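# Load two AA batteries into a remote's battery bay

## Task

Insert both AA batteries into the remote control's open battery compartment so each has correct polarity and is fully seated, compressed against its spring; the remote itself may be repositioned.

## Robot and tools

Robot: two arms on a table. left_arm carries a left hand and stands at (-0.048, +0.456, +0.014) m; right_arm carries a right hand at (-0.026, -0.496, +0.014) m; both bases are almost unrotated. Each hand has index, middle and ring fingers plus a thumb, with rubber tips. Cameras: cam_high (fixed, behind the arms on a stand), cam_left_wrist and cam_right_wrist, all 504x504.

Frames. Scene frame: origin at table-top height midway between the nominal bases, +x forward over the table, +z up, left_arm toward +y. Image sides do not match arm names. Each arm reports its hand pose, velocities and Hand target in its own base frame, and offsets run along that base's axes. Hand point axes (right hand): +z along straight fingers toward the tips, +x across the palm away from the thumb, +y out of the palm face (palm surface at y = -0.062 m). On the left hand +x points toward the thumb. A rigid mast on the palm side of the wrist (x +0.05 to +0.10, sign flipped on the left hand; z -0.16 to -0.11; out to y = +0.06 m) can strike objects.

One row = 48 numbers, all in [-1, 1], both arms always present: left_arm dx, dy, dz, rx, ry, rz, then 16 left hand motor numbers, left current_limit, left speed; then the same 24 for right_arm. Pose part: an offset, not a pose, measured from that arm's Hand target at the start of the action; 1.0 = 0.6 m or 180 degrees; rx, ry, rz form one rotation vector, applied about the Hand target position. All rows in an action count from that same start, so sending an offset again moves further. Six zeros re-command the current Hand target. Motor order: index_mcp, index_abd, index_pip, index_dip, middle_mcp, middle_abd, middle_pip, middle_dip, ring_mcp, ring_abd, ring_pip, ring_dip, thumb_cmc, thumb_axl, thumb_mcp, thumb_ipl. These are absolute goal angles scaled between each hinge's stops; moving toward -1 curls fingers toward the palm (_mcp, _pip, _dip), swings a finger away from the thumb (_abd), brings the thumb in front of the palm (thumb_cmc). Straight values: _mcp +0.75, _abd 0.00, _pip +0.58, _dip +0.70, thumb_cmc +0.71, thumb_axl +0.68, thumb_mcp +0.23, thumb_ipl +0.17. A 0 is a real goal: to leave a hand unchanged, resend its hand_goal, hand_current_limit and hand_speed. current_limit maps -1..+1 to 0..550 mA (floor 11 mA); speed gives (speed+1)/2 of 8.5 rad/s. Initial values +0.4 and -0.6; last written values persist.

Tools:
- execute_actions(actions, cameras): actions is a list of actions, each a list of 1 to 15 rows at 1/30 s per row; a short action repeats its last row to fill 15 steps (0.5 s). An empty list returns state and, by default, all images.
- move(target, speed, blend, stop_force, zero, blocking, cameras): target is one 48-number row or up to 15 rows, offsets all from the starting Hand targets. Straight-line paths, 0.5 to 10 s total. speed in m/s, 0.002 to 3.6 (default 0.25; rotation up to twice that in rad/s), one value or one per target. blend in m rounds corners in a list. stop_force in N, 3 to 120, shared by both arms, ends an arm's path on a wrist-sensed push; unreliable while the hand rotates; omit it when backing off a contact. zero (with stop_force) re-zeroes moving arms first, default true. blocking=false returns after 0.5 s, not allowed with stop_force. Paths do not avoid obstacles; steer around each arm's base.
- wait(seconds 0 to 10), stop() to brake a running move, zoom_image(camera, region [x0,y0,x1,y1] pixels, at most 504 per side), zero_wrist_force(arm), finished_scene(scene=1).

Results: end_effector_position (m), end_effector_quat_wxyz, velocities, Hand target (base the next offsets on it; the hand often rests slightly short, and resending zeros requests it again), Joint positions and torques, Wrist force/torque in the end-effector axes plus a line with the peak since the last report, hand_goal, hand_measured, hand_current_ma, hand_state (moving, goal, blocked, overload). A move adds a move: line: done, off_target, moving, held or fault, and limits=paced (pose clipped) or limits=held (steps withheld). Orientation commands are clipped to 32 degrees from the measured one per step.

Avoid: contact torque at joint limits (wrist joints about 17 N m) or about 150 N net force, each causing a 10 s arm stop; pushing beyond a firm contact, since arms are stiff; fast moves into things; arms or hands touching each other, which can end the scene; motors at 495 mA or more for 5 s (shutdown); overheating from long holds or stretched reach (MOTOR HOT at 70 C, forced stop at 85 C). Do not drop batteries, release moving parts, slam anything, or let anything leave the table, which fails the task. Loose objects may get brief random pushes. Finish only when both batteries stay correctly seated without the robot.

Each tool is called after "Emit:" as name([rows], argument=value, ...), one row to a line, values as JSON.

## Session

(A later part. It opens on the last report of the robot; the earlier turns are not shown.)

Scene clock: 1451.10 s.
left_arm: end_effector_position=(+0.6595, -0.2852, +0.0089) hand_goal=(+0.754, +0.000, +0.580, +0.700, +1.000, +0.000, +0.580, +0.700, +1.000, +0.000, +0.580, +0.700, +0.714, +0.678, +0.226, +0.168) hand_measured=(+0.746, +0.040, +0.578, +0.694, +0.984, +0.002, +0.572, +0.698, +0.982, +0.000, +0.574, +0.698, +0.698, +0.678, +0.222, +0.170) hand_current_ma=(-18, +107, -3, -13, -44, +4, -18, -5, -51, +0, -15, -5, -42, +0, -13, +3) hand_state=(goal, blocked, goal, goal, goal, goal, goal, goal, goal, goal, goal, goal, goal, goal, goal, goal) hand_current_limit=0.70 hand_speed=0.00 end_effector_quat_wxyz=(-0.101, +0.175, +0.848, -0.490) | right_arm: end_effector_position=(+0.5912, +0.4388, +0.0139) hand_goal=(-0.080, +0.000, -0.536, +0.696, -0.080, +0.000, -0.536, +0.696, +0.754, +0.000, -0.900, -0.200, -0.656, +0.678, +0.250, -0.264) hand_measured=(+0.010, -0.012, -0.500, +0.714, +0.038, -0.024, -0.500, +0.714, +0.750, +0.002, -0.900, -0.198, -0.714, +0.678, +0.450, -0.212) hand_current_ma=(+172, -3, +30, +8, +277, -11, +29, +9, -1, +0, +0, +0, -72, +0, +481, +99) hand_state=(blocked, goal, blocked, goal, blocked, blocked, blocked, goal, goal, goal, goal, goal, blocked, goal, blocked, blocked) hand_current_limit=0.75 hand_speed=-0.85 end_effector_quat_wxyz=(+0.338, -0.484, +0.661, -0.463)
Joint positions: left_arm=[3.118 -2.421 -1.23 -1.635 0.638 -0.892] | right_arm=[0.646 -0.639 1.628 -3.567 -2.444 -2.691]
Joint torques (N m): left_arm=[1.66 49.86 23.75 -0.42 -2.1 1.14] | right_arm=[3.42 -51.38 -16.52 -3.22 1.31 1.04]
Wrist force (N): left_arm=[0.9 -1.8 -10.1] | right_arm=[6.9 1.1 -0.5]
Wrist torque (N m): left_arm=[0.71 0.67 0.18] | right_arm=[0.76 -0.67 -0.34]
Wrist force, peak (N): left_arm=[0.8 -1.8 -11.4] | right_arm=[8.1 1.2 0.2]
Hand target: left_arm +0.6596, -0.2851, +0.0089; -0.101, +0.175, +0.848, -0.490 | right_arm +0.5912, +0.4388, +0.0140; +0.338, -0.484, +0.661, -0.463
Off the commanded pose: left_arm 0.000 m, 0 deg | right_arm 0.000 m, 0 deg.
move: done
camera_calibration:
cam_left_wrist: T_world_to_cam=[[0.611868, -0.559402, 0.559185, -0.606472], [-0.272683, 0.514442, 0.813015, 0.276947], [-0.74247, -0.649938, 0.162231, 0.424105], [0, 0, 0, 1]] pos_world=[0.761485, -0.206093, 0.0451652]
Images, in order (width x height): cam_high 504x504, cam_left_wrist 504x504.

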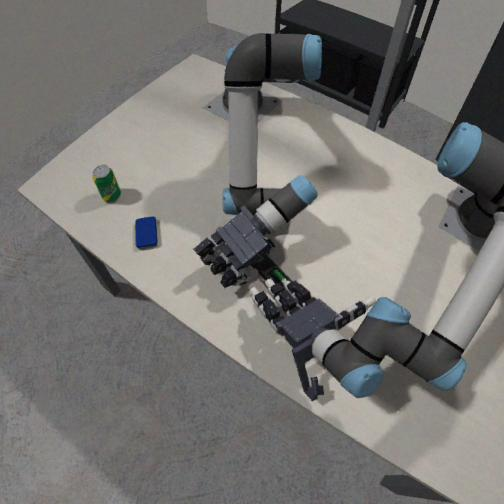

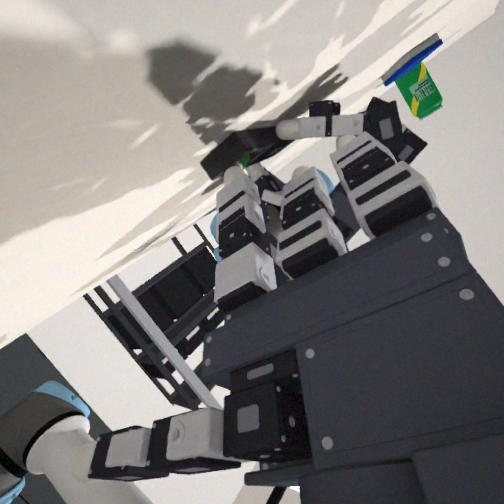

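Emit:
move(target=[0,0,-0.005,0,0,0, 0.754,0,0.58,0.70,1.0,0,0.58,0.7,1.0,0,0.58,0.7,0.714,0.678,0.226,0.168,0.7,0.0, 0,0,0,0,0,0, -0.08,0,-0.536,0.696,-0.08,0,-0.536,0.696,0.754,0,-0.9,-0.2,-0.657,0.678,0.25,-0.265,0.75,-0.85], speed=0.01, stop_force=8)

Emit:
move([
  [0.0095,0.0285,0.0,0,0,0, 0.754,0,0.58,0.70,1.0,0,0.58,0.7,1.0,0,0.58,0.7,0.714,0.678,0.226,0.168,0.7,0.0, 0,0,0,0,0,0, -0.08,0,-0.536,0.696,-0.08,0,-0.536,0.696,0.754,0,-0.9,-0.2,-0.657,0.678,0.25,-0.265,0.75,-0.85],
  [0.0126,0.038,0.03,0,0,0, 0.754,0,0.58,0.70,1.0,0,0.58,0.7,1.0,0,0.58,0.7,0.714,0.678,0.226,0.168,0.7,0.0, 0,0,0,0,0,0, -0.08,0,-0.536,0.696,-0.08,0,-0.536,0.696,0.754,0,-0.9,-0.2,-0.657,0.678,0.25,-0.265,0.75,-0.85],
], speed=0.04, cameras=["cam_left_wrist","cam_high"])

Emit:
zoom_image(camera="cam_left_wrist", region=[190, 80, 290, 180])

Emit:
zoom_image(camera="cam_high", region=[240, 240, 310, 310])

Scene clock: 1464.40 s.
left_arm: end_effector_position=(+0.6596, -0.2851, +0.0059) hand_goal=(+0.754, +0.000, +0.580, +0.700, +1.000, +0.000, +0.580, +0.700, +1.000, +0.000, +0.580, +0.700, +0.714, +0.678, +0.226, +0.168) hand_measured=(+0.762, +0.048, +0.584, +0.694, +0.984, +0.002, +0.572, +0.698, +0.982, +0.000, +0.574, +0.698, +0.698, +0.678, +0.222, +0.170) hand_current_ma=(+20, +131, +6, -13, -44, +4, -18, -5, -51, +0, -15, -5, -42, +0, -13, +3) hand_state=(goal, blocked, goal, goal, goal, goal, goal, goal, goal, goal, goal, goal, goal, goal, goal, goal) hand_current_limit=0.70 hand_speed=0.00 end_effector_quat_wxyz=(-0.101, +0.175, +0.848, -0.490) | right_arm: end_effector_position=(+0.5912, +0.4388, +0.0140) hand_goal=(-0.080, +0.000, -0.536, +0.696, -0.080, +0.000, -0.536, +0.696, +0.754, +0.000, -0.900, -0.200, -0.656, +0.678, +0.250, -0.264) hand_measured=(+0.008, -0.012, -0.500, +0.714, +0.038, -0.024, -0.500, +0.714, +0.750, +0.002, -0.900, -0.198, -0.724, +0.678, +0.450, -0.212) hand_current_ma=(+163, -3, +30, +8, +277, -11, +29, +9, -1, +0, +0, +0, -95, +0, +481, +99) hand_state=(blocked, goal, blocked, goal, blocked, blocked, blocked, goal, goal, goal, goal, goal, blocked, goal, blocked, blocked) hand_current_limit=0.75 hand_speed=-0.85 end_effector_quat_wxyz=(+0.338, -0.484, +0.661, -0.463)
Joint positions: left_arm=[3.119 -2.425 -1.232 -1.63 0.638 -0.891] | right_arm=[0.646 -0.639 1.628 -3.567 -2.444 -2.691]
Joint torques (N m): left_arm=[2.68 50.08 4.84 -0.36 -0.58 0.25] | right_arm=[3.23 -66.46 -27.24 -3.18 1.22 0.97]
Wrist force (N): left_arm=[0.9 -2.6 -12.5] | right_arm=[8.3 1.1 -0.4]
Wrist torque (N m): left_arm=[0.96 0.77 0.18] | right_arm=[0.77 -0.77 -0.35]
Wrist force, peak (N): left_arm=[0.8 -2.3 -12.7] | right_arm=[8.4 1.4 0.0]
Hand target: left_arm +0.6596, -0.2851, +0.0059; -0.101, +0.175, +0.848, -0.490 | right_arm +0.5912, +0.4388, +0.0140; +0.338, -0.484, +0.661, -0.463
Off the commanded pose: left_arm 0.000 m, 0 deg | right_arm 0.000 m, 0 deg.
move: done

Scene clock: 1465.80 s.
left_arm: end_effector_position=(+0.6673, -0.2622, +0.0242) hand_goal=(+0.754, +0.000, +0.580, +0.700, +1.000, +0.000, +0.580, +0.700, +1.000, +0.000, +0.580, +0.700, +0.714, +0.678, +0.226, +0.168) hand_measured=(+0.748, +0.004, +0.580, +0.700, +0.984, +0.002, +0.572, +0.698, +0.982, +0.000, +0.574, +0.698, +0.698, +0.678, +0.222, +0.170) hand_current_ma=(-14, +5, +0, +1, -44, +4, -18, -5, -51, +0, -15, -5, -42, +0, -13, +3) hand_state=(goal, goal, goal, goal, goal, goal, goal, goal, goal, goal, goal, goal, goal, goal, goal, goal) hand_current_limit=0.70 hand_speed=0.00 end_effector_quat_wxyz=(-0.100, +0.175, +0.848, -0.490) end_effector_velocity=(+0.001, +0.000, -0.001) end_effector_angular_velocity=(+0.000, -0.003, +0.000) | right_arm: end_effector_position=(+0.5912, +0.4388, +0.0140) hand_goal=(-0.080, +0.000, -0.536, +0.696, -0.080, +0.000, -0.536, +0.696, +0.754, +0.000, -0.900, -0.200, -0.656, +0.678, +0.250, -0.264) hand_measured=(+0.008, +0.000, -0.500, +0.712, +0.034, -0.012, -0.500, +0.714, +0.750, +0.002, -0.900, -0.198, -0.716, +0.678, +0.450, -0.212) hand_current_ma=(+162, +0, +30, +8, +260, -3, +29, +9, -1, +0, +0, +0, -78, +0, +481, +99) hand_state=(blocked, goal, blocked, goal, blocked, goal, blocked, goal, goal, goal, goal, goal, blocked, goal, blocked, blocked) hand_current_limit=0.75 hand_speed=-0.85 end_effector_quat_wxyz=(+0.338, -0.484, +0.661, -0.463)
Joint positions: left_arm=[3.149 -2.411 -1.197 -1.712 0.656 -0.849] | right_arm=[0.646 -0.639 1.628 -3.567 -2.444 -2.691]
Joint velocities: left_arm=[0 -0.002 0.001 0.005 0 0] | right_arm=[within noise]
Joint torques (N m): left_arm=[-2.33 43.18 14.73 3.23 -0.51 -0.83] | right_arm=[3.53 -45.04 -4.36 -3.21 1.09 1.15]
Wrist force (N): left_arm=[-0.7 -0.3 1.6] | right_arm=[0.6 -5.5 -2.2]
Wrist torque (N m): left_arm=[-0.14 0.22 0.02] | right_arm=[0.13 -0.26 -0.08]
Wrist force, peak (N): left_arm=[1.0 -2.5 -12.5] | right_arm=[8.2 1.0 -0.4]
Hand target: left_arm +0.6672, -0.2623, +0.0239; -0.101, +0.175, +0.848, -0.490 | right_arm +0.5912, +0.4388, +0.0140; +0.338, -0.484, +0.661, -0.463
Off the commanded pose: left_arm 0.000 m, 0 deg | right_arm 0.000 m, 0 deg.
move: done
camera_calibration:
cam_left_wrist: T_world_to_cam=[[0.611513, -0.559445, 0.55953, -0.60669], [-0.273182, 0.514395, 0.812877, 0.255186], [-0.742579, -0.649938, 0.161729, 0.442477], [0, 0, 0, 1]] pos_world=[0.769285, -0.183093, 0.0604654]
Images, in order (width x height): cam_high 504x504, cam_left_wrist 504x504.

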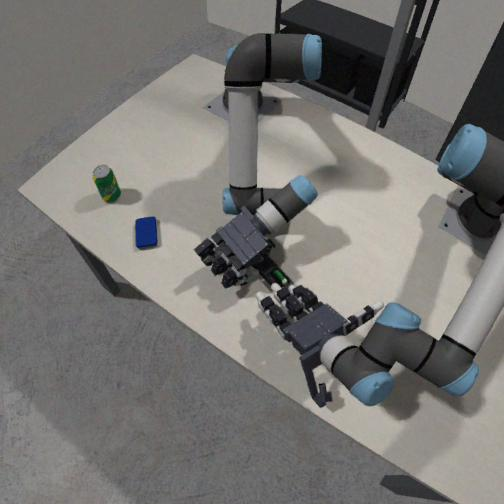

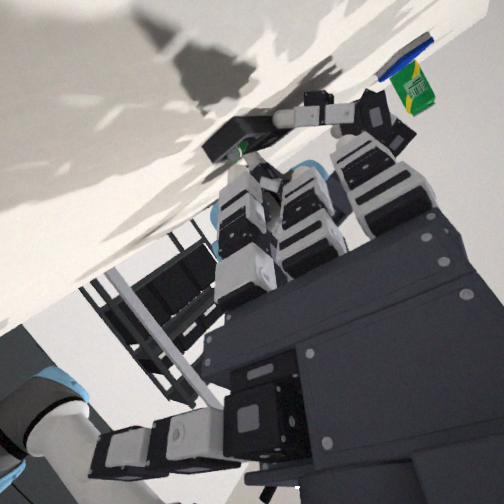

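Scaled by 5.040.

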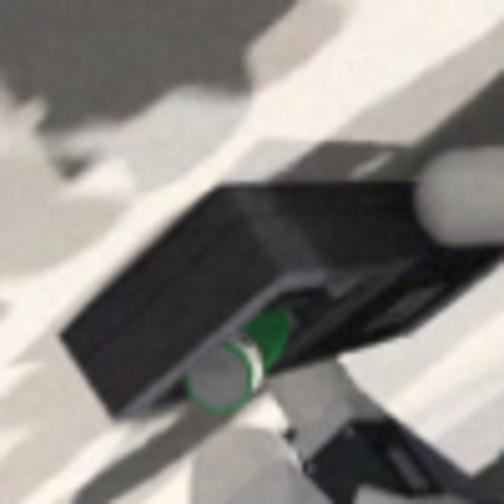

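Scaled by 7.200.

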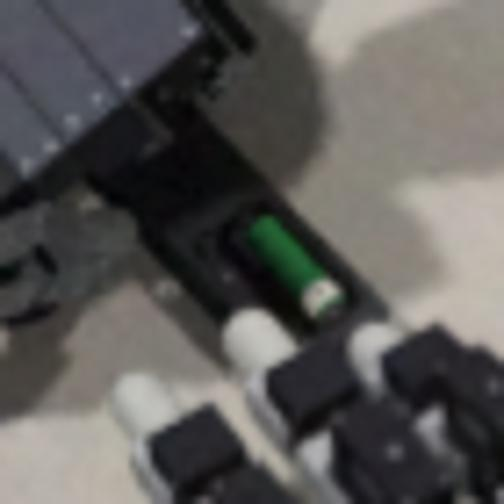

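Emit:
move([
  [-0.0323,-0.0552,0.0,0,0,0, 0.754,0,0.58,0.70,1.0,0,0.58,0.7,1.0,0,0.58,0.7,0.714,0.678,0.226,0.168,0.7,0.0, 0,0,0,0,0,0, -0.08,0,-0.536,0.696,-0.08,0,-0.536,0.696,0.754,0,-0.9,-0.2,-0.657,0.678,0.25,-0.265,0.75,-0.85],
  [-0.0323,-0.0552,-0.034,0,0,0, 0.754,0,0.58,0.70,1.0,0,0.58,0.7,1.0,0,0.58,0.7,0.714,0.678,0.226,0.168,0.7,0.0, 0,0,0,0,0,0, -0.08,0,-0.536,0.696,-0.08,0,-0.536,0.696,0.754,0,-0.9,-0.2,-0.657,0.678,0.25,-0.265,0.75,-0.85],
], speed=0.02, stop_force=8, cameras=["cam_left_wrist","cam_high"])

Emit:
zoom_image(camera="cam_left_wrist", region=[190, 100, 290, 200])

Emit:
zoom_image(camera="cam_high", region=[240, 240, 310, 310])

Scene clock: 1488.67 s.
left_arm: end_effector_position=(+0.6478, -0.2954, +0.0035) hand_goal=(+0.754, +0.000, +0.580, +0.700, +1.000, +0.000, +0.580, +0.700, +1.000, +0.000, +0.580, +0.700, +0.714, +0.678, +0.226, +0.168) hand_measured=(+0.802, +0.004, +0.612, +0.718, +0.984, +0.002, +0.572, +0.698, +0.982, +0.000, +0.574, +0.698, +0.698, +0.678, +0.222, +0.170) hand_current_ma=(+172, +5, +96, +45, -44, +4, -18, -5, -51, +0, -15, -5, -42, +0, -13, +3) hand_state=(blocked, goal, blocked, goal, goal, goal, goal, goal, goal, goal, goal, goal, goal, goal, goal, goal) hand_current_limit=0.70 hand_speed=0.00 end_effector_quat_wxyz=(-0.101, +0.175, +0.848, -0.490) | right_arm: end_effector_position=(+0.5912, +0.4388, +0.0140) hand_goal=(-0.080, +0.000, -0.536, +0.696, -0.080, +0.000, -0.536, +0.696, +0.754, +0.000, -0.900, -0.200, -0.656, +0.678, +0.250, -0.264) hand_measured=(+0.008, +0.002, -0.500, +0.712, +0.034, -0.012, -0.500, +0.714, +0.750, +0.002, -0.900, -0.198, -0.716, +0.678, +0.450, -0.212) hand_current_ma=(+162, +0, +30, +8, +260, -3, +29, +9, -1, +0, +0, +0, -78, +0, +481, +99) hand_state=(blocked, goal, blocked, goal, blocked, goal, blocked, goal, goal, goal, goal, goal, blocked, goal, blocked, blocked) hand_current_limit=0.75 hand_speed=-0.85 end_effector_quat_wxyz=(+0.338, -0.484, +0.661, -0.463)
Joint positions: left_arm=[3.104 -2.407 -1.277 -1.586 0.631 -0.912] | right_arm=[0.646 -0.639 1.628 -3.567 -2.444 -2.691]
Joint torques (N m): left_arm=[7.53 60.24 31.85 -0.23 0.11 -1.19] | right_arm=[2.55 -36.88 -3.31 -3.06 1.04 1.32]
Wrist force (N): left_arm=[-0.4 -4.0 -1.3] | right_arm=[0.3 -5.9 -1.9]
Wrist torque (N m): left_arm=[0.25 0.30 0.07] | right_arm=[0.06 -0.23 -0.12]
Wrist force, peak (N): left_arm=[-0.5 -4.2 -1.8] | right_arm=[0.3 -6.2 -2.4]
Hand target: left_arm +0.6478, -0.2954, +0.0035; -0.101, +0.175, +0.848, -0.490 | right_arm +0.5912, +0.4388, +0.0140; +0.338, -0.484, +0.661, -0.463
Off the commanded pose: left_arm 0.000 m, 0 deg | right_arm 0.000 m, 0 deg.
move: done
camera_calibration:
cam_left_wrist: T_world_to_cam=[[0.611884, -0.55943, 0.559139, -0.602011], [-0.272649, 0.51441, 0.813046, 0.283385], [-0.742469, -0.649939, 0.162231, 0.409525], [0, 0, 0, 1]] pos_world=[0.749685, -0.216393, 0.0397651]
Images, in order (width x height): cam_high 504x504, cam_left_wrist 504x504.

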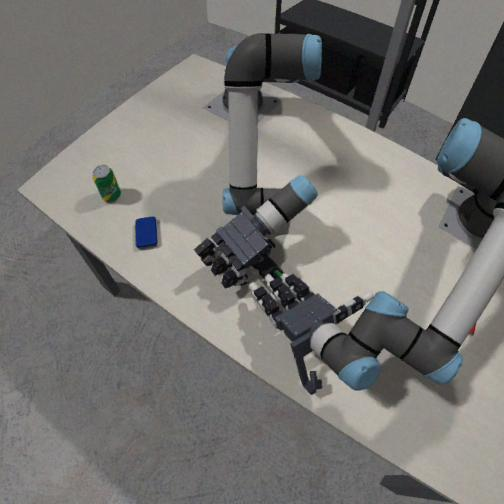

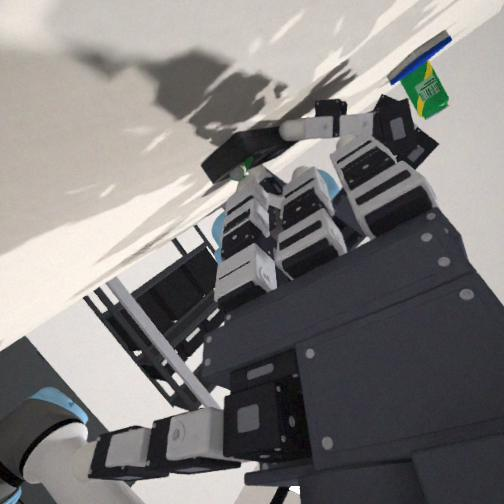

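Scaled by 5.040.

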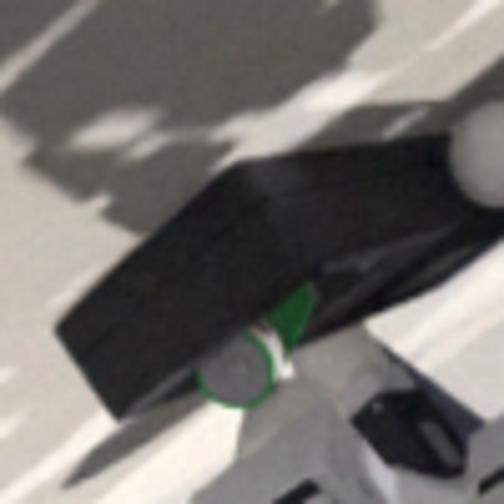

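Scaled by 7.200.

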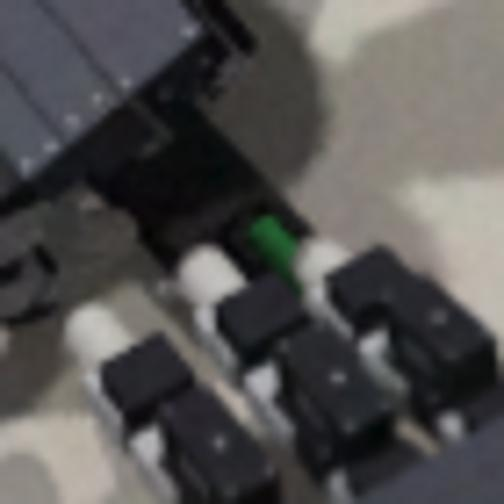

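Emit:
move([
  [0,0,0.04,0,0,0, 0.754,0,0.58,0.70,1.0,0,0.58,0.7,1.0,0,0.58,0.7,0.714,0.678,0.226,0.168,0.5,0.0, 0,0,0,0,0,0, 0.06,0,-0.536,0.696,0.06,0,-0.536,0.696,0.754,0,-0.9,-0.2,-0.657,0.678,0.45,-0.265,0.5,-0.8],
  [0.035,0.11,0.07,0,0,0, 0.754,0,0.58,0.70,1.0,0,0.58,0.7,1.0,0,0.58,0.7,0.714,0.678,0.226,0.168,0.5,0.0, 0,0,0,0,0,0, 0.06,0,-0.536,0.696,0.06,0,-0.536,0.696,0.754,0,-0.9,-0.2,-0.657,0.678,0.45,-0.265,0.5,-0.8],
], speed=0.1, blend=[0.01,0])

Emit:
move(target=[0,0,0,0,0,0, 0.754,0,0.58,0.70,1.0,0,0.58,0.7,1.0,0,0.58,0.7,0.714,0.678,0.226,0.168,0.5,0.0, 0,0,0,0,0,0, 0.22,0,-0.62,0.696,0.22,0,-0.62,0.696,0.754,0,-0.9,-0.2,-0.657,0.678,0.562,-0.265,0.5,-0.7], cameras=["cam_left_wrist","cam_high"])

Emit:
zoom_image(camera="cam_left_wrist", region=[180, 80, 320, 200])

Emit:
zoom_image(camera="cam_high", region=[230, 240, 310, 320])

Scene clock: 1547.23 s.
left_arm: end_effector_position=(+0.6689, -0.2293, +0.0455) hand_goal=(+0.754, +0.000, +0.580, +0.700, +1.000, +0.000, +0.580, +0.700, +1.000, +0.000, +0.580, +0.700, +0.714, +0.678, +0.226, +0.168) hand_measured=(+0.748, +0.000, +0.580, +0.702, +0.984, +0.002, +0.572, +0.698, +0.982, +0.000, +0.574, +0.698, +0.698, +0.678, +0.222, +0.170) hand_current_ma=(-14, +1, +0, +4, -44, +4, -18, -5, -51, +0, -15, -5, -41, +0, -13, +3) hand_state=(goal, goal, goal, goal, goal, goal, goal, goal, goal, goal, goal, goal, goal, goal, goal, goal) hand_current_limit=0.50 hand_speed=0.00 end_effector_quat_wxyz=(-0.101, +0.175, +0.848, -0.490) | right_arm: end_effector_position=(+0.5912, +0.4388, +0.0139) hand_goal=(+0.060, +0.000, -0.536, +0.696, +0.060, +0.000, -0.536, +0.696, +0.754, +0.000, -0.900, -0.200, -0.656, +0.678, +0.450, -0.264) hand_measured=(+0.062, +0.002, -0.528, +0.700, +0.064, -0.002, -0.522, +0.704, +0.748, +0.002, -0.900, -0.198, -0.686, +0.678, +0.462, -0.244) hand_current_ma=(+0, +0, +2, +0, +1, +0, +6, +2, -1, +0, +0, +0, -22, +0, +6, +18) hand_state=(goal, goal, goal, goal, goal, goal, goal, goal, goal, goal, goal, goal, blocked, goal, goal, blocked) hand_current_limit=0.50 hand_speed=-0.80 end_effector_quat_wxyz=(+0.338, -0.484, +0.661, -0.463)
Joint positions: left_arm=[3.193 -2.383 -1.18 -1.802 0.681 -0.792] | right_arm=[0.646 -0.639 1.628 -3.567 -2.444 -2.691]
Joint torques (N m): left_arm=[-11.66 52.91 7.95 1.98 -3.72 -0.81] | right_arm=[2.41 -52.93 -16.09 -3.25 0.86 1.18]
Wrist force (N): left_arm=[-0.8 -0.6 1.8] | right_arm=[-0.7 -0.9 -2.2]
Wrist torque (N m): left_arm=[-0.20 0.24 0.01] | right_arm=[0.46 -0.22 -0.11]
Wrist force, peak (N): left_arm=[-0.3 -4.0 -1.5] | right_arm=[0.2 -6.2 -2.4]
Hand target: left_arm +0.6688, -0.2294, +0.0455; -0.101, +0.175, +0.848, -0.490 | right_arm +0.5912, +0.4388, +0.0140; +0.338, -0.484, +0.661, -0.463
Off the commanded pose: left_arm 0.000 m, 0 deg | right_arm 0.000 m, 0 deg.
move: done; blend cut to 0 m at target 1

Scene clock: 1547.73 s.
left_arm: end_effector_position=(+0.6688, -0.2294, +0.0455) hand_goal=(+0.754, +0.000, +0.580, +0.700, +1.000, +0.000, +0.580, +0.700, +1.000, +0.000, +0.580, +0.700, +0.714, +0.678, +0.226, +0.168) hand_measured=(+0.748, +0.000, +0.580, +0.702, +0.984, +0.002, +0.572, +0.698, +0.982, +0.000, +0.574, +0.698, +0.698, +0.678, +0.222, +0.170) hand_current_ma=(-14, +1, +0, +4, -44, +4, -18, -5, -51, +0, -15, -5, -41, +0, -13, +3) hand_state=(goal, goal, goal, goal, goal, goal, goal, goal, goal, goal, goal, goal, goal, goal, goal, goal) hand_current_limit=0.50 hand_speed=0.00 end_effector_quat_wxyz=(-0.101, +0.175, +0.848, -0.490) | right_arm: end_effector_position=(+0.5912, +0.4388, +0.0139) hand_goal=(+0.220, +0.000, -0.620, +0.696, +0.220, +0.000, -0.620, +0.696, +0.754, +0.000, -0.900, -0.200, -0.656, +0.678, +0.562, -0.264) hand_measured=(+0.212, +0.002, -0.614, +0.700, +0.212, -0.002, -0.614, +0.700, +0.748, +0.002, -0.900, -0.198, -0.658, +0.678, +0.554, -0.262) hand_current_ma=(-2, +0, +1, +0, -2, +0, +1, +0, -1, +0, +0, +0, +0, +0, -3, +0) hand_state=(goal, goal, goal, goal, goal, goal, goal, goal, goal, goal, goal, goal, goal, goal, goal, goal) hand_current_limit=0.50 hand_speed=-0.70 end_effector_quat_wxyz=(+0.338, -0.484, +0.661, -0.463)
Joint positions: left_arm=[3.193 -2.383 -1.18 -1.802 0.681 -0.792] | right_arm=[0.646 -0.639 1.628 -3.567 -2.444 -2.691]
Joint torques (N m): left_arm=[-12.79 62.67 6.88 -0.05 -3.67 1.23] | right_arm=[2.77 -59.29 -18.45 -3.07 0.8 1.1]
Wrist force (N): left_arm=[-0.6 -0.6 1.9] | right_arm=[-0.9 -0.8 -2.1]
Wrist torque (N m): left_arm=[-0.21 0.22 0.03] | right_arm=[0.49 -0.17 -0.11]
Wrist force, peak (N): left_arm=[-0.7 -0.6 2.1] | right_arm=[-1.0 -0.9 -2.2]
Hand target: left_arm +0.6688, -0.2294, +0.0455; -0.101, +0.175, +0.848, -0.490 | right_arm +0.5912, +0.4388, +0.0140; +0.338, -0.484, +0.661, -0.463
Off the commanded pose: left_arm 0.000 m, 0 deg | right_arm 0.000 m, 0 deg.
move: done
camera_calibration:
cam_left_wrist: T_world_to_cam=[[0.611825, -0.559436, 0.559197, -0.601382], [-0.272746, 0.514391, 0.813026, 0.221085], [-0.742482, -0.649949, 0.162133, 0.461215], [0, 0, 0, 1]] pos_world=[0.770685, -0.150393, 0.0817651]
Images, in order (width x height): cam_high 504x504, cam_left_wrist 504x504.

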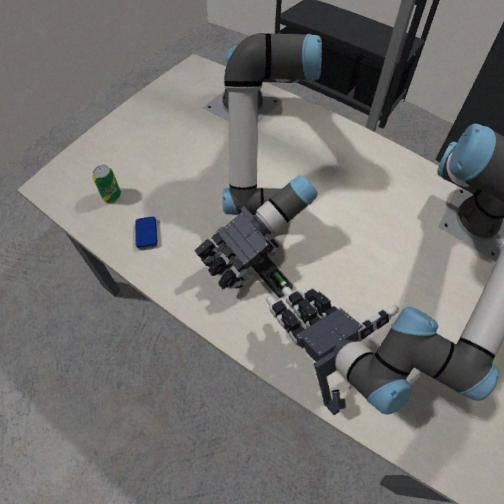

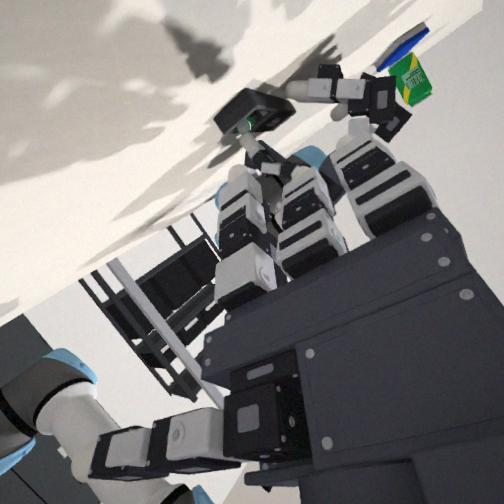

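Scaled by 3.600.

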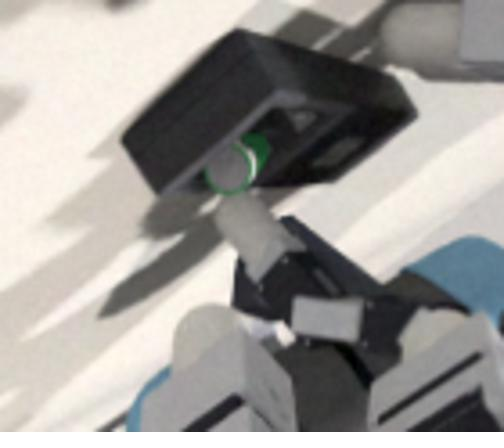

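Scaled by 6.300.

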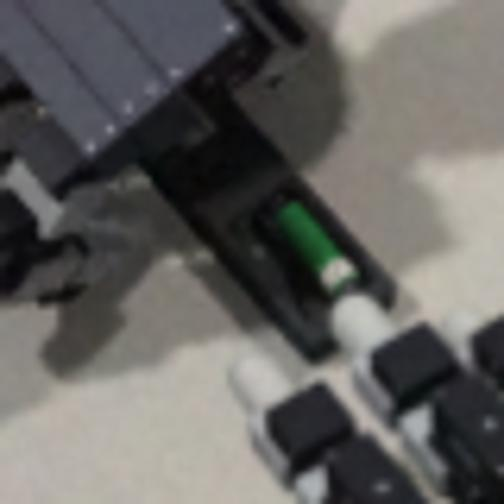

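Emit:
move(target=[0,0,0,0,0,0, 0.754,0,0.58,0.70,1.0,0,0.58,0.7,1.0,0,0.58,0.7,0.714,0.678,0.226,0.168,0.5,0.0, 0,0,0.0767,0,0,0, 0.22,0,-0.62,0.696,0.22,0,-0.62,0.696,0.754,0,-0.9,-0.2,-0.657,0.678,0.562,-0.265,0.5,-0.7], speed=0.12)

Emit:
move(target=[-0.0022,0.1083,0,0,0,0, 0,0,0,0,0,0,0,0,0,0,0,0,0,0,0,0,0,0, 0,0,0,0,0,0, 0,0,0,0,0,0,0,0,0,0,0,0,0,0,0,0,0,0], speed=0.12)

Scene clock: 1563.87 s.
left_arm: end_effector_position=(+0.6688, -0.2294, +0.0455) hand_goal=(+0.754, +0.000, +0.580, +0.700, +1.000, +0.000, +0.580, +0.700, +1.000, +0.000, +0.580, +0.700, +0.714, +0.678, +0.226, +0.168) hand_measured=(+0.748, +0.000, +0.580, +0.702, +0.984, +0.002, +0.572, +0.698, +0.982, +0.000, +0.574, +0.698, +0.698, +0.678, +0.222, +0.170) hand_current_ma=(-14, +1, +0, +4, -44, +4, -18, -5, -51, +0, -15, -5, -41, +0, -13, +3) hand_state=(goal, goal, goal, goal, goal, goal, goal, goal, goal, goal, goal, goal, goal, goal, goal, goal) hand_current_limit=0.50 hand_speed=0.00 end_effector_quat_wxyz=(-0.101, +0.175, +0.848, -0.490) | right_arm: end_effector_position=(+0.5911, +0.4387, +0.0600) hand_goal=(+0.220, +0.000, -0.620, +0.696, +0.220, +0.000, -0.620, +0.696, +0.754, +0.000, -0.900, -0.200, -0.656, +0.678, +0.562, -0.264) hand_measured=(+0.212, +0.002, -0.614, +0.700, +0.212, -0.002, -0.614, +0.700, +0.748, +0.002, -0.900, -0.198, -0.658, +0.678, +0.554, -0.262) hand_current_ma=(-2, +0, +1, +0, -2, +0, +1, +0, -1, +0, +0, +0, +0, +0, -3, +0) hand_state=(goal, goal, goal, goal, goal, goal, goal, goal, goal, goal, goal, goal, goal, goal, goal, goal) hand_current_limit=0.50 hand_speed=-0.70 end_effector_quat_wxyz=(+0.338, -0.484, +0.661, -0.463) end_effector_velocity=(+0.000, +0.000, -0.001) end_effector_angular_velocity=(+0.002, -0.002, +0.000)
Joint positions: left_arm=[3.193 -2.383 -1.18 -1.802 0.681 -0.792] | right_arm=[0.646 -0.728 1.642 -3.492 -2.444 -2.691]
Joint velocities: left_arm=[within noise] | right_arm=[0 0.003 0 -0.006 0 0.001]
Joint torques (N m): left_arm=[-13.08 60.41 7.97 -0.23 -3.7 1.17] | right_arm=[4.62 -38.7 -18.94 -4.14 0.12 1.7]
Wrist force (N): left_arm=[-1.0 -0.8 1.7] | right_arm=[-0.9 -0.5 -1.7]
Wrist torque (N m): left_arm=[-0.22 0.26 0.00] | right_arm=[0.46 -0.20 -0.08]
Wrist force, peak (N): left_arm=[-0.6 -0.7 2.1] | right_arm=[-1.0 -1.9 -2.2]
Hand target: left_arm +0.6688, -0.2294, +0.0455; -0.101, +0.175, +0.848, -0.490 | right_arm +0.5912, +0.4388, +0.0600; +0.338, -0.484, +0.661, -0.463
Off the commanded pose: left_arm 0.000 m, 0 deg | right_arm 0.000 m, 0 deg.
move: done

Scene clock: 1564.73 s.
left_arm: end_effector_position=(+0.6675, -0.1643, +0.0456) hand_goal=(+0.000, +0.000, +0.000, +0.000, +0.000, +0.000, +0.000, +0.000, +0.000, +0.000, +0.000, +0.000, +0.000, +0.000, +0.000, +0.000) hand_measured=(+0.000, +0.000, +0.004, +0.004, +0.002, +0.002, +0.004, +0.004, +0.002, +0.000, +0.004, +0.002, -0.002, +0.002, -0.002, +0.002) hand_current_ma=(+1, +1, +7, +7, +2, +4, +7, +6, +2, +0, +6, +5, -4, +4, -3, +3) hand_state=(goal, goal, goal, goal, goal, goal, goal, goal, goal, goal, goal, goal, goal, goal, goal, goal) hand_current_limit=0.00 hand_speed=0.00 end_effector_quat_wxyz=(-0.101, +0.175, +0.848, -0.490) | right_arm: end_effector_position=(+0.5912, +0.4388, +0.0600) hand_goal=(+0.000, +0.000, +0.000, +0.000, +0.000, +0.000, +0.000, +0.000, +0.000, +0.000, +0.000, +0.000, +0.000, +0.000, +0.000, +0.000) hand_measured=(+0.000, +0.002, -0.002, +0.004, +0.000, -0.002, -0.002, +0.004, +0.000, +0.002, -0.002, -0.002, -0.010, +0.002, +0.000, -0.002) hand_current_ma=(+0, +0, +0, +0, +0, +0, +0, +0, +0, +0, +0, +0, -3, +0, +0, +0) hand_state=(goal, goal, goal, goal, goal, goal, goal, goal, goal, goal, goal, goal, goal, goal, goal, goal) hand_current_limit=0.00 hand_speed=0.00 end_effector_quat_wxyz=(+0.338, -0.484, +0.661, -0.463)
Joint positions: left_arm=[3.281 -2.372 -1.183 -1.889 0.737 -0.689] | right_arm=[0.646 -0.727 1.642 -3.492 -2.444 -2.691]
Joint torques (N m): left_arm=[-11.81 42.72 36.49 2.69 -3.8 -1.05] | right_arm=[3.37 -37.85 -25.8 -0.76 0.13 1.72]
Wrist force (N): left_arm=[-0.8 -0.5 2.2] | right_arm=[-0.6 -0.6 -1.6]
Wrist torque (N m): left_arm=[-0.03 0.25 -0.02] | right_arm=[0.47 -0.21 -0.09]
Wrist force, peak (N): left_arm=[-1.3 -3.0 4.3] | right_arm=[-1.0 -0.3 -2.2]
Hand target: left_arm +0.6675, -0.1644, +0.0455; -0.101, +0.175, +0.848, -0.490 | right_arm +0.5912, +0.4388, +0.0600; +0.338, -0.484, +0.661, -0.463
Off the commanded pose: left_arm 0.000 m, 0 deg | right_arm 0.000 m, 0 deg.
move: done

Emit:
move(target=[0,0,0,0,0,0,0.754,0,0.58,0.70,1.0,0,0.58,0.7,1.0,0,0.58,0.7,0.714,0.678,0.226,0.168,0.5,0,0,0,0,0,0,0,0.075,0,-0.59,0.696,0.28,0,-0.415,0.696,0.754,0,-0.9,-0.2,-0.657,0.678,0.281,0.059,0.5,-0.4], cameras=["cam_high","cam_left_wrist"])

Scene clock: 1585.07 s.
left_arm: end_effector_position=(+0.6675, -0.1644, +0.0455) hand_goal=(+0.754, +0.000, +0.580, +0.700, +1.000, +0.000, +0.580, +0.700, +1.000, +0.000, +0.580, +0.700, +0.714, +0.678, +0.226, +0.168) hand_measured=(+0.738, +0.000, +0.576, +0.696, +0.980, +0.002, +0.574, +0.698, +0.978, +0.000, +0.574, +0.698, +0.698, +0.676, +0.218, +0.164) hand_current_ma=(-46, +1, -10, -7, -57, +4, -13, -5, -66, +0, -11, -5, -45, -4, -21, -8) hand_state=(goal, goal, goal, goal, goal, goal, goal, goal, blocked, goal, goal, goal, goal, goal, goal, goal) hand_current_limit=0.50 hand_speed=0.00 end_effector_quat_wxyz=(-0.101, +0.175, +0.848, -0.490) | right_arm: end_effector_position=(+0.5912, +0.4388, +0.0600) hand_goal=(+0.076, +0.000, -0.590, +0.696, +0.280, +0.000, -0.414, +0.696, +0.754, +0.000, -0.900, -0.200, -0.656, +0.678, +0.282, +0.060) hand_measured=(+0.070, +0.002, -0.582, +0.694, +0.270, -0.002, -0.410, +0.694, +0.738, +0.002, -0.894, -0.196, -0.652, +0.676, +0.276, +0.058) hand_current_ma=(-1, +0, +2, +0, -4, +0, +1, +0, -8, +0, +1, +0, +0, +0, -2, +0) hand_state=(goal, goal, goal, goal, goal, goal, goal, goal, goal, goal, goal, goal, goal, goal, goal, goal) hand_current_limit=0.50 hand_speed=-0.40 end_effector_quat_wxyz=(+0.338, -0.484, +0.661, -0.463)
Joint positions: left_arm=[3.28 -2.372 -1.183 -1.889 0.737 -0.689] | right_arm=[0.646 -0.727 1.642 -3.492 -2.444 -2.691]
Joint torques (N m): left_arm=[-11.3 42.47 31.42 -0.22 -2.6 0.93] | right_arm=[3.97 -39.17 -24.91 -0.62 0.06 1.78]
Wrist force (N): left_arm=[-0.7 -0.2 1.8] | right_arm=[-0.9 -0.7 -2.1]
Wrist torque (N m): left_arm=[-0.15 0.22 0.01] | right_arm=[0.48 -0.19 -0.09]
Wrist force, peak (N): left_arm=[-0.5 -0.5 2.7] | right_arm=[-0.9 -1.2 -2.1]
Hand target: left_arm +0.6675, -0.1644, +0.0455; -0.101, +0.175, +0.848, -0.490 | right_arm +0.5912, +0.4388, +0.0600; +0.338, -0.484, +0.661, -0.463
Off the commanded pose: left_arm 0.000 m, 0 deg | right_arm 0.000 m, 0 deg.
move: done
camera_calibration:
cam_left_wrist: T_world_to_cam=[[0.611825, -0.559436, 0.559197, -0.564223], [-0.272746, 0.514391, 0.813026, 0.187295], [-0.742482, -0.649949, 0.162133, 0.502496], [0, 0, 0, 1]] pos_world=[0.769385, -0.0853929, 0.0817651]
Images, in order (width x height): cam_high 504x504, cam_left_wrist 504x504.

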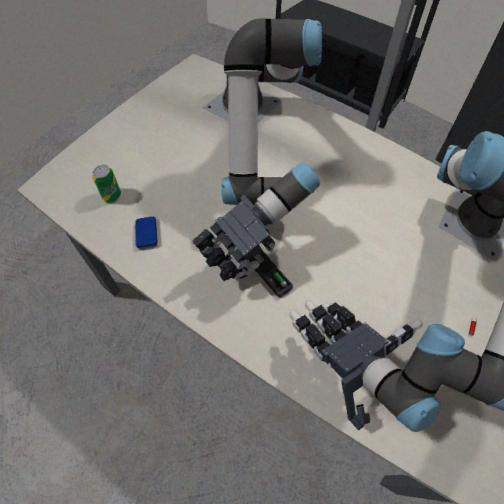

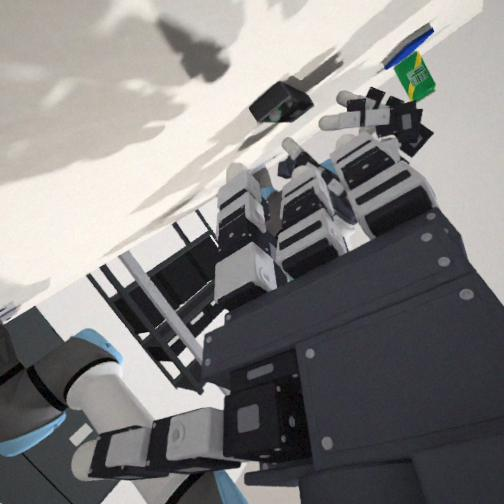

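Emit:
move(target=[0,0,0,0,0,0,0.754,0,0.58,0.70,1.0,0,0.58,0.7,1.0,0,0.58,0.7,0.714,0.678,0.226,0.168,0.5,0,-0.00217,0.1083,0,0,0,0,0.075,0,-0.59,0.696,0.28,0,-0.415,0.696,0.754,0,-0.9,-0.2,-0.657,0.678,0.281,0.059,0.5,-0.4], cameras=["cam_high","cam_left_wrist"], speed=0.15)

Emit:
zoom_image(camera="cam_high", region=[230, 240, 310, 320])

Emit:
zoom_image(camera="cam_left_wrist", region=[200, 60, 360, 220])

Scene clock: 1590.27 s.
left_arm: end_effector_position=(+0.6675, -0.1644, +0.0455) hand_goal=(+0.754, +0.000, +0.580, +0.700, +1.000, +0.000, +0.580, +0.700, +1.000, +0.000, +0.580, +0.700, +0.714, +0.678, +0.226, +0.168) hand_measured=(+0.738, +0.000, +0.576, +0.696, +0.980, +0.002, +0.574, +0.698, +0.978, +0.000, +0.574, +0.698, +0.698, +0.676, +0.218, +0.164) hand_current_ma=(-46, +1, -10, -7, -57, +4, -13, -5, -66, +0, -11, -5, -45, -4, -21, -8) hand_state=(goal, goal, goal, goal, goal, goal, goal, goal, blocked, goal, goal, goal, goal, goal, goal, goal) hand_current_limit=0.50 hand_speed=0.00 end_effector_quat_wxyz=(-0.101, +0.175, +0.848, -0.490) | right_arm: end_effector_position=(+0.5898, +0.5037, +0.0598) hand_goal=(+0.076, +0.000, -0.590, +0.696, +0.280, +0.000, -0.414, +0.696, +0.754, +0.000, -0.900, -0.200, -0.656, +0.678, +0.282, +0.060) hand_measured=(+0.072, +0.002, -0.582, +0.694, +0.270, -0.002, -0.410, +0.694, +0.738, +0.002, -0.896, -0.196, -0.654, +0.676, +0.276, +0.058) hand_current_ma=(-1, +0, +2, +0, -3, +0, +1, +0, -7, +0, +1, +0, +0, +0, -1, +0) hand_state=(goal, goal, goal, goal, goal, goal, goal, goal, goal, goal, goal, goal, goal, goal, goal, goal) hand_current_limit=0.50 hand_speed=-0.40 end_effector_quat_wxyz=(+0.338, -0.484, +0.661, -0.463)
Joint positions: left_arm=[3.28 -2.372 -1.183 -1.889 0.737 -0.689] | right_arm=[0.727 -0.663 1.482 -3.339 -2.511 -2.618]
Joint torques (N m): left_arm=[-2.77 52.44 6.26 0.75 0.05 -0.18] | right_arm=[-4.98 -66.73 -21.7 -2.41 1.45 -1.11]
Wrist force (N): left_arm=[-0.6 -0.3 2.1] | right_arm=[-0.7 -1.1 -2.1]
Wrist torque (N m): left_arm=[-0.19 0.21 0.01] | right_arm=[0.40 -0.25 -0.18]
Wrist force, peak (N): left_arm=[-0.7 -0.4 2.2] | right_arm=[-2.2 -1.0 -2.7]
Hand target: left_arm +0.6675, -0.1644, +0.0455; -0.101, +0.175, +0.848, -0.490 | right_arm +0.5899, +0.5037, +0.0600; +0.338, -0.484, +0.661, -0.463
Off the commanded pose: left_arm 0.000 m, 0 deg | right_arm 0.000 m, 0 deg.
move: done
camera_calibration:
cam_left_wrist: T_world_to_cam=[[0.611825, -0.559436, 0.559197, -0.564223], [-0.272746, 0.514391, 0.813026, 0.187295], [-0.742482, -0.649949, 0.162133, 0.502496], [0, 0, 0, 1]] pos_world=[0.769385, -0.0853929, 0.0817651]
Images, in order (width x height): cam_high 504x504, cam_left_wrist 504x504.

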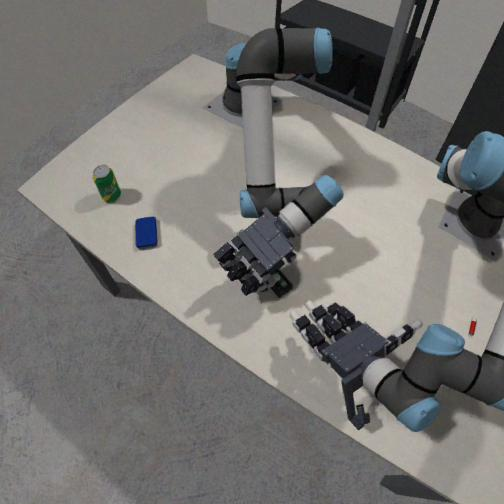

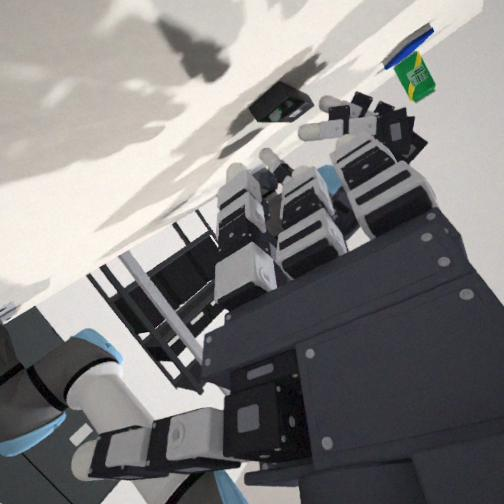

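Scaled by 6.300.

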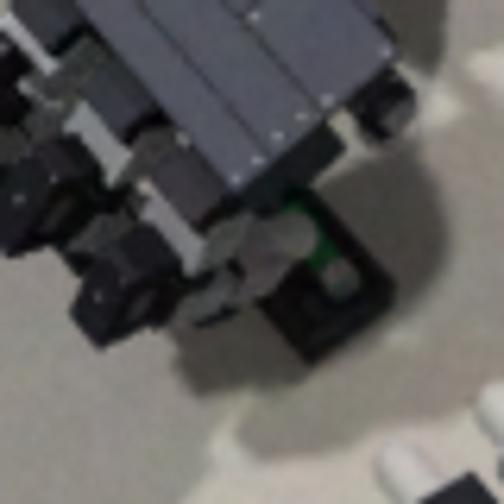

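Scaled by 3.150.

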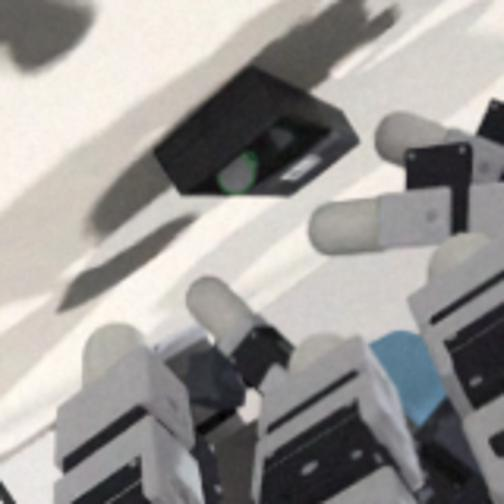

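Emit:
move(target=[0,0,0,0,0,0,0.754,0,0.58,0.70,1.0,0,0.58,0.7,1.0,0,0.58,0.7,0.714,0.678,0.226,0.168,0.5,0,0,0,-0.05167,0,0,0,0.075,0,-0.59,0.696,0.28,0,-0.415,0.696,0.754,0,-0.9,-0.2,-0.657,0.678,0.281,0.059,0.5,-0.4], cameras=["cam_high","cam_left_wrist"], speed=0.03, stop_force=4)

Emit:
zoom_image(camera="cam_left_wrist", region=[220, 60, 380, 220])

Emit:
zoom_image(camera="cam_high", region=[240, 250, 310, 320])

Scene clock: 1596.53 s.
left_arm: end_effector_position=(+0.6675, -0.1644, +0.0455) hand_goal=(+0.754, +0.000, +0.580, +0.700, +1.000, +0.000, +0.580, +0.700, +1.000, +0.000, +0.580, +0.700, +0.714, +0.678, +0.226, +0.168) hand_measured=(+0.738, +0.000, +0.576, +0.696, +0.980, +0.002, +0.574, +0.698, +0.978, +0.000, +0.574, +0.698, +0.698, +0.676, +0.218, +0.164) hand_current_ma=(-46, +1, -10, -7, -57, +4, -13, -5, -66, +0, -11, -5, -45, -4, -21, -8) hand_state=(goal, goal, goal, goal, goal, goal, goal, goal, blocked, goal, goal, goal, goal, goal, goal, goal) hand_current_limit=0.50 hand_speed=0.00 end_effector_quat_wxyz=(-0.101, +0.175, +0.848, -0.490) | right_arm: end_effector_position=(+0.5899, +0.5037, +0.0290) hand_goal=(+0.076, +0.000, -0.590, +0.696, +0.280, +0.000, -0.414, +0.696, +0.754, +0.000, -0.900, -0.200, -0.656, +0.678, +0.282, +0.060) hand_measured=(+0.072, +0.002, -0.584, +0.694, +0.270, -0.002, -0.410, +0.694, +0.738, +0.002, -0.896, -0.196, -0.654, +0.676, +0.276, +0.058) hand_current_ma=(-1, +0, +2, +0, -3, +0, +1, +0, -7, +0, +1, +0, +0, +0, -1, +0) hand_state=(goal, goal, goal, goal, goal, goal, goal, goal, goal, goal, goal, goal, goal, goal, goal, goal) hand_current_limit=0.50 hand_speed=-0.40 end_effector_quat_wxyz=(+0.338, -0.484, +0.661, -0.463)
Joint positions: left_arm=[3.28 -2.372 -1.183 -1.889 0.737 -0.689] | right_arm=[0.727 -0.608 1.474 -3.386 -2.511 -2.618]
Joint torques (N m): left_arm=[6.69 59.57 5.95 2.14 0.21 -1.15] | right_arm=[-9.15 -67.74 -7.79 -0.49 1.2 -1.35]
Wrist force (N): left_arm=[-0.8 -0.3 1.9] | right_arm=[-0.6 -1.0 -1.7]
Wrist torque (N m): left_arm=[-0.18 0.24 -0.01] | right_arm=[0.36 -0.27 -0.17]
Wrist force, peak (N): left_arm=[-0.7 -0.2 2.3] | right_arm=[-0.7 -2.0 -2.3]
Hand target: left_arm +0.6675, -0.1644, +0.0455; -0.101, +0.175, +0.848, -0.490 | right_arm +0.5899, +0.5037, +0.0290; +0.338, -0.484, +0.661, -0.463
Off the commanded pose: left_arm 0.000 m, 0 deg | right_arm 0.000 m, 0 deg.
move: done
camera_calibration:
cam_left_wrist: T_world_to_cam=[[0.611825, -0.559436, 0.559197, -0.564223], [-0.272746, 0.514391, 0.813026, 0.187295], [-0.742482, -0.649949, 0.162133, 0.502496], [0, 0, 0, 1]] pos_world=[0.769385, -0.0853929, 0.0817651]
Images, in order (width x height): cam_high 504x504, cam_left_wrist 504x504.

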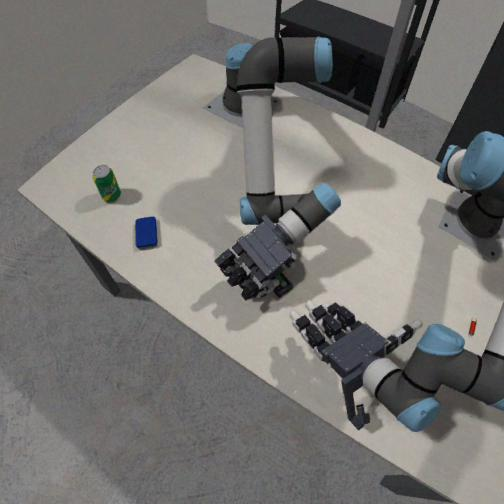

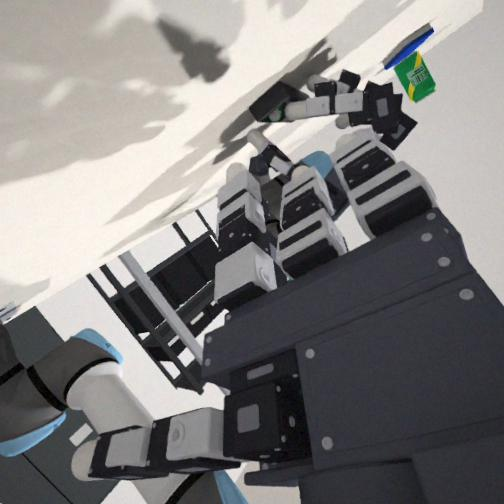

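Scaled by 3.150.

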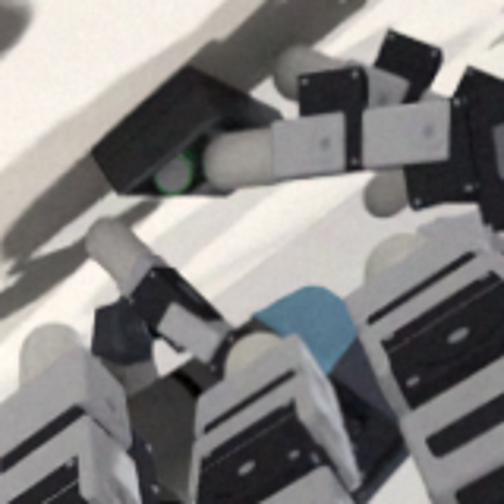

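Scaled by 7.200.

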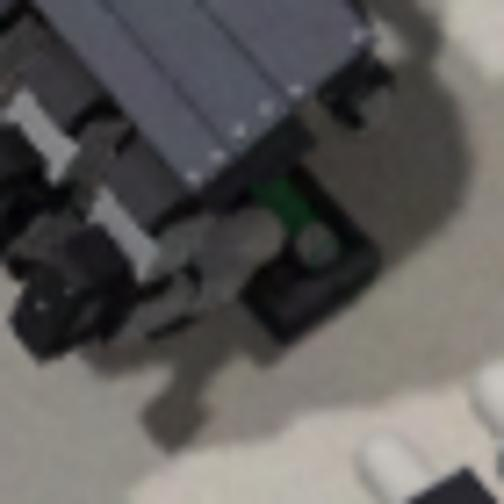

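Emit:
move(target=[0,0,0,0,0,0,0.754,0,0.58,0.70,1.0,0,0.58,0.7,1.0,0,0.58,0.7,0.714,0.678,0.226,0.168,0.5,0,0,0,0,0,0,0,0.055,0,-0.59,0.696,0.15,0,-0.415,0.696,0.754,0,-0.9,-0.2,-0.657,0.678,0.08,0.059,0.5,-0.7], cameras=["cam_high","cam_left_wrist"])

Emit:
zoom_image(camera="cam_left_wrist", region=[220, 60, 380, 220])

Emit:
zoom_image(camera="cam_high", region=[240, 250, 310, 320])

Scene clock: 1604.03 s.
left_arm: end_effector_position=(+0.6675, -0.1644, +0.0455) hand_goal=(+0.754, +0.000, +0.580, +0.700, +1.000, +0.000, +0.580, +0.700, +1.000, +0.000, +0.580, +0.700, +0.714, +0.678, +0.226, +0.168) hand_measured=(+0.738, +0.000, +0.576, +0.696, +0.980, +0.002, +0.574, +0.698, +0.978, +0.000, +0.574, +0.698, +0.698, +0.676, +0.218, +0.164) hand_current_ma=(-46, +1, -10, -7, -57, +4, -13, -5, -66, +0, -11, -5, -45, -4, -21, -8) hand_state=(goal, goal, goal, goal, goal, goal, goal, goal, blocked, goal, goal, goal, goal, goal, goal, goal) hand_current_limit=0.50 hand_speed=0.00 end_effector_quat_wxyz=(-0.101, +0.175, +0.848, -0.490) | right_arm: end_effector_position=(+0.5899, +0.5037, +0.0290) hand_goal=(+0.056, +0.000, -0.590, +0.696, +0.150, +0.000, -0.414, +0.696, +0.754, +0.000, -0.900, -0.200, -0.656, +0.678, +0.080, +0.060) hand_measured=(+0.056, +0.002, -0.584, +0.694, +0.162, -0.002, -0.408, +0.696, +0.738, +0.002, -0.896, -0.196, -0.652, +0.676, +0.142, +0.072) hand_current_ma=(+0, +0, +2, +0, +5, +0, +1, +0, -7, +0, +1, +0, +0, +0, +126, +6) hand_state=(goal, goal, goal, goal, goal, goal, goal, goal, goal, goal, goal, goal, goal, goal, blocked, goal) hand_current_limit=0.50 hand_speed=-0.70 end_effector_quat_wxyz=(+0.338, -0.484, +0.661, -0.463)
Joint positions: left_arm=[3.28 -2.372 -1.183 -1.889 0.737 -0.689] | right_arm=[0.727 -0.608 1.474 -3.386 -2.511 -2.618]
Joint torques (N m): left_arm=[5.63 58.93 5.79 2.18 0.1 -1.17] | right_arm=[-7.95 -64.78 -8.26 -0.67 -0.15 -1.46]
Wrist force (N): left_arm=[-0.6 -0.3 2.2] | right_arm=[-0.4 -3.7 -3.8]
Wrist torque (N m): left_arm=[-0.19 0.22 0.01] | right_arm=[0.19 -0.26 -0.21]
Wrist force, peak (N): left_arm=[-0.5 -0.4 2.3] | right_arm=[-0.3 -3.8 -4.0]
Hand target: left_arm +0.6675, -0.1644, +0.0455; -0.101, +0.175, +0.848, -0.490 | right_arm +0.5899, +0.5037, +0.0290; +0.338, -0.484, +0.661, -0.463
Off the commanded pose: left_arm 0.000 m, 0 deg | right_arm 0.000 m, 0 deg.
move: done
camera_calibration:
cam_left_wrist: T_world_to_cam=[[0.611825, -0.559436, 0.559197, -0.564223], [-0.272746, 0.514391, 0.813026, 0.187295], [-0.742482, -0.649949, 0.162133, 0.502496], [0, 0, 0, 1]] pos_world=[0.769385, -0.0853929, 0.0817651]
Images, in order (width x height): cam_high 504x504, cam_left_wrist 504x504.

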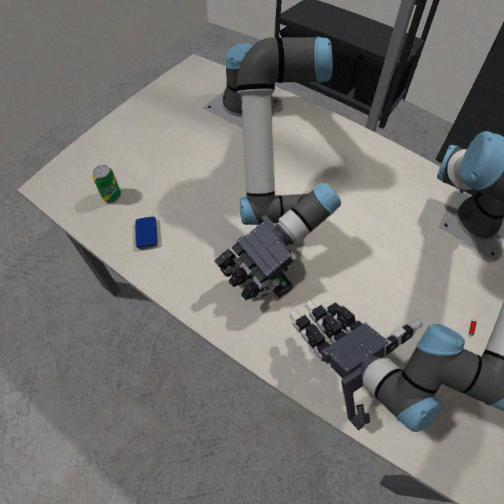

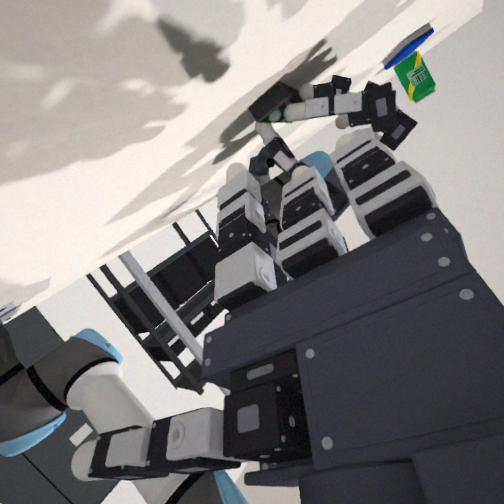

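Scaled by 3.150.

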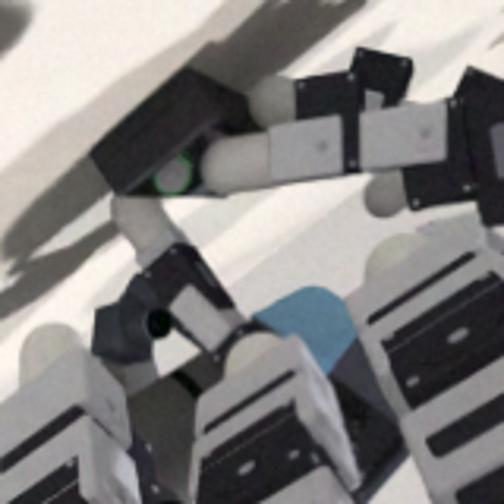

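Scaled by 7.200.

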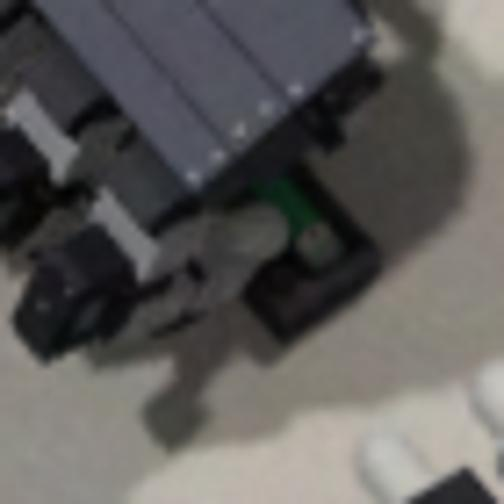

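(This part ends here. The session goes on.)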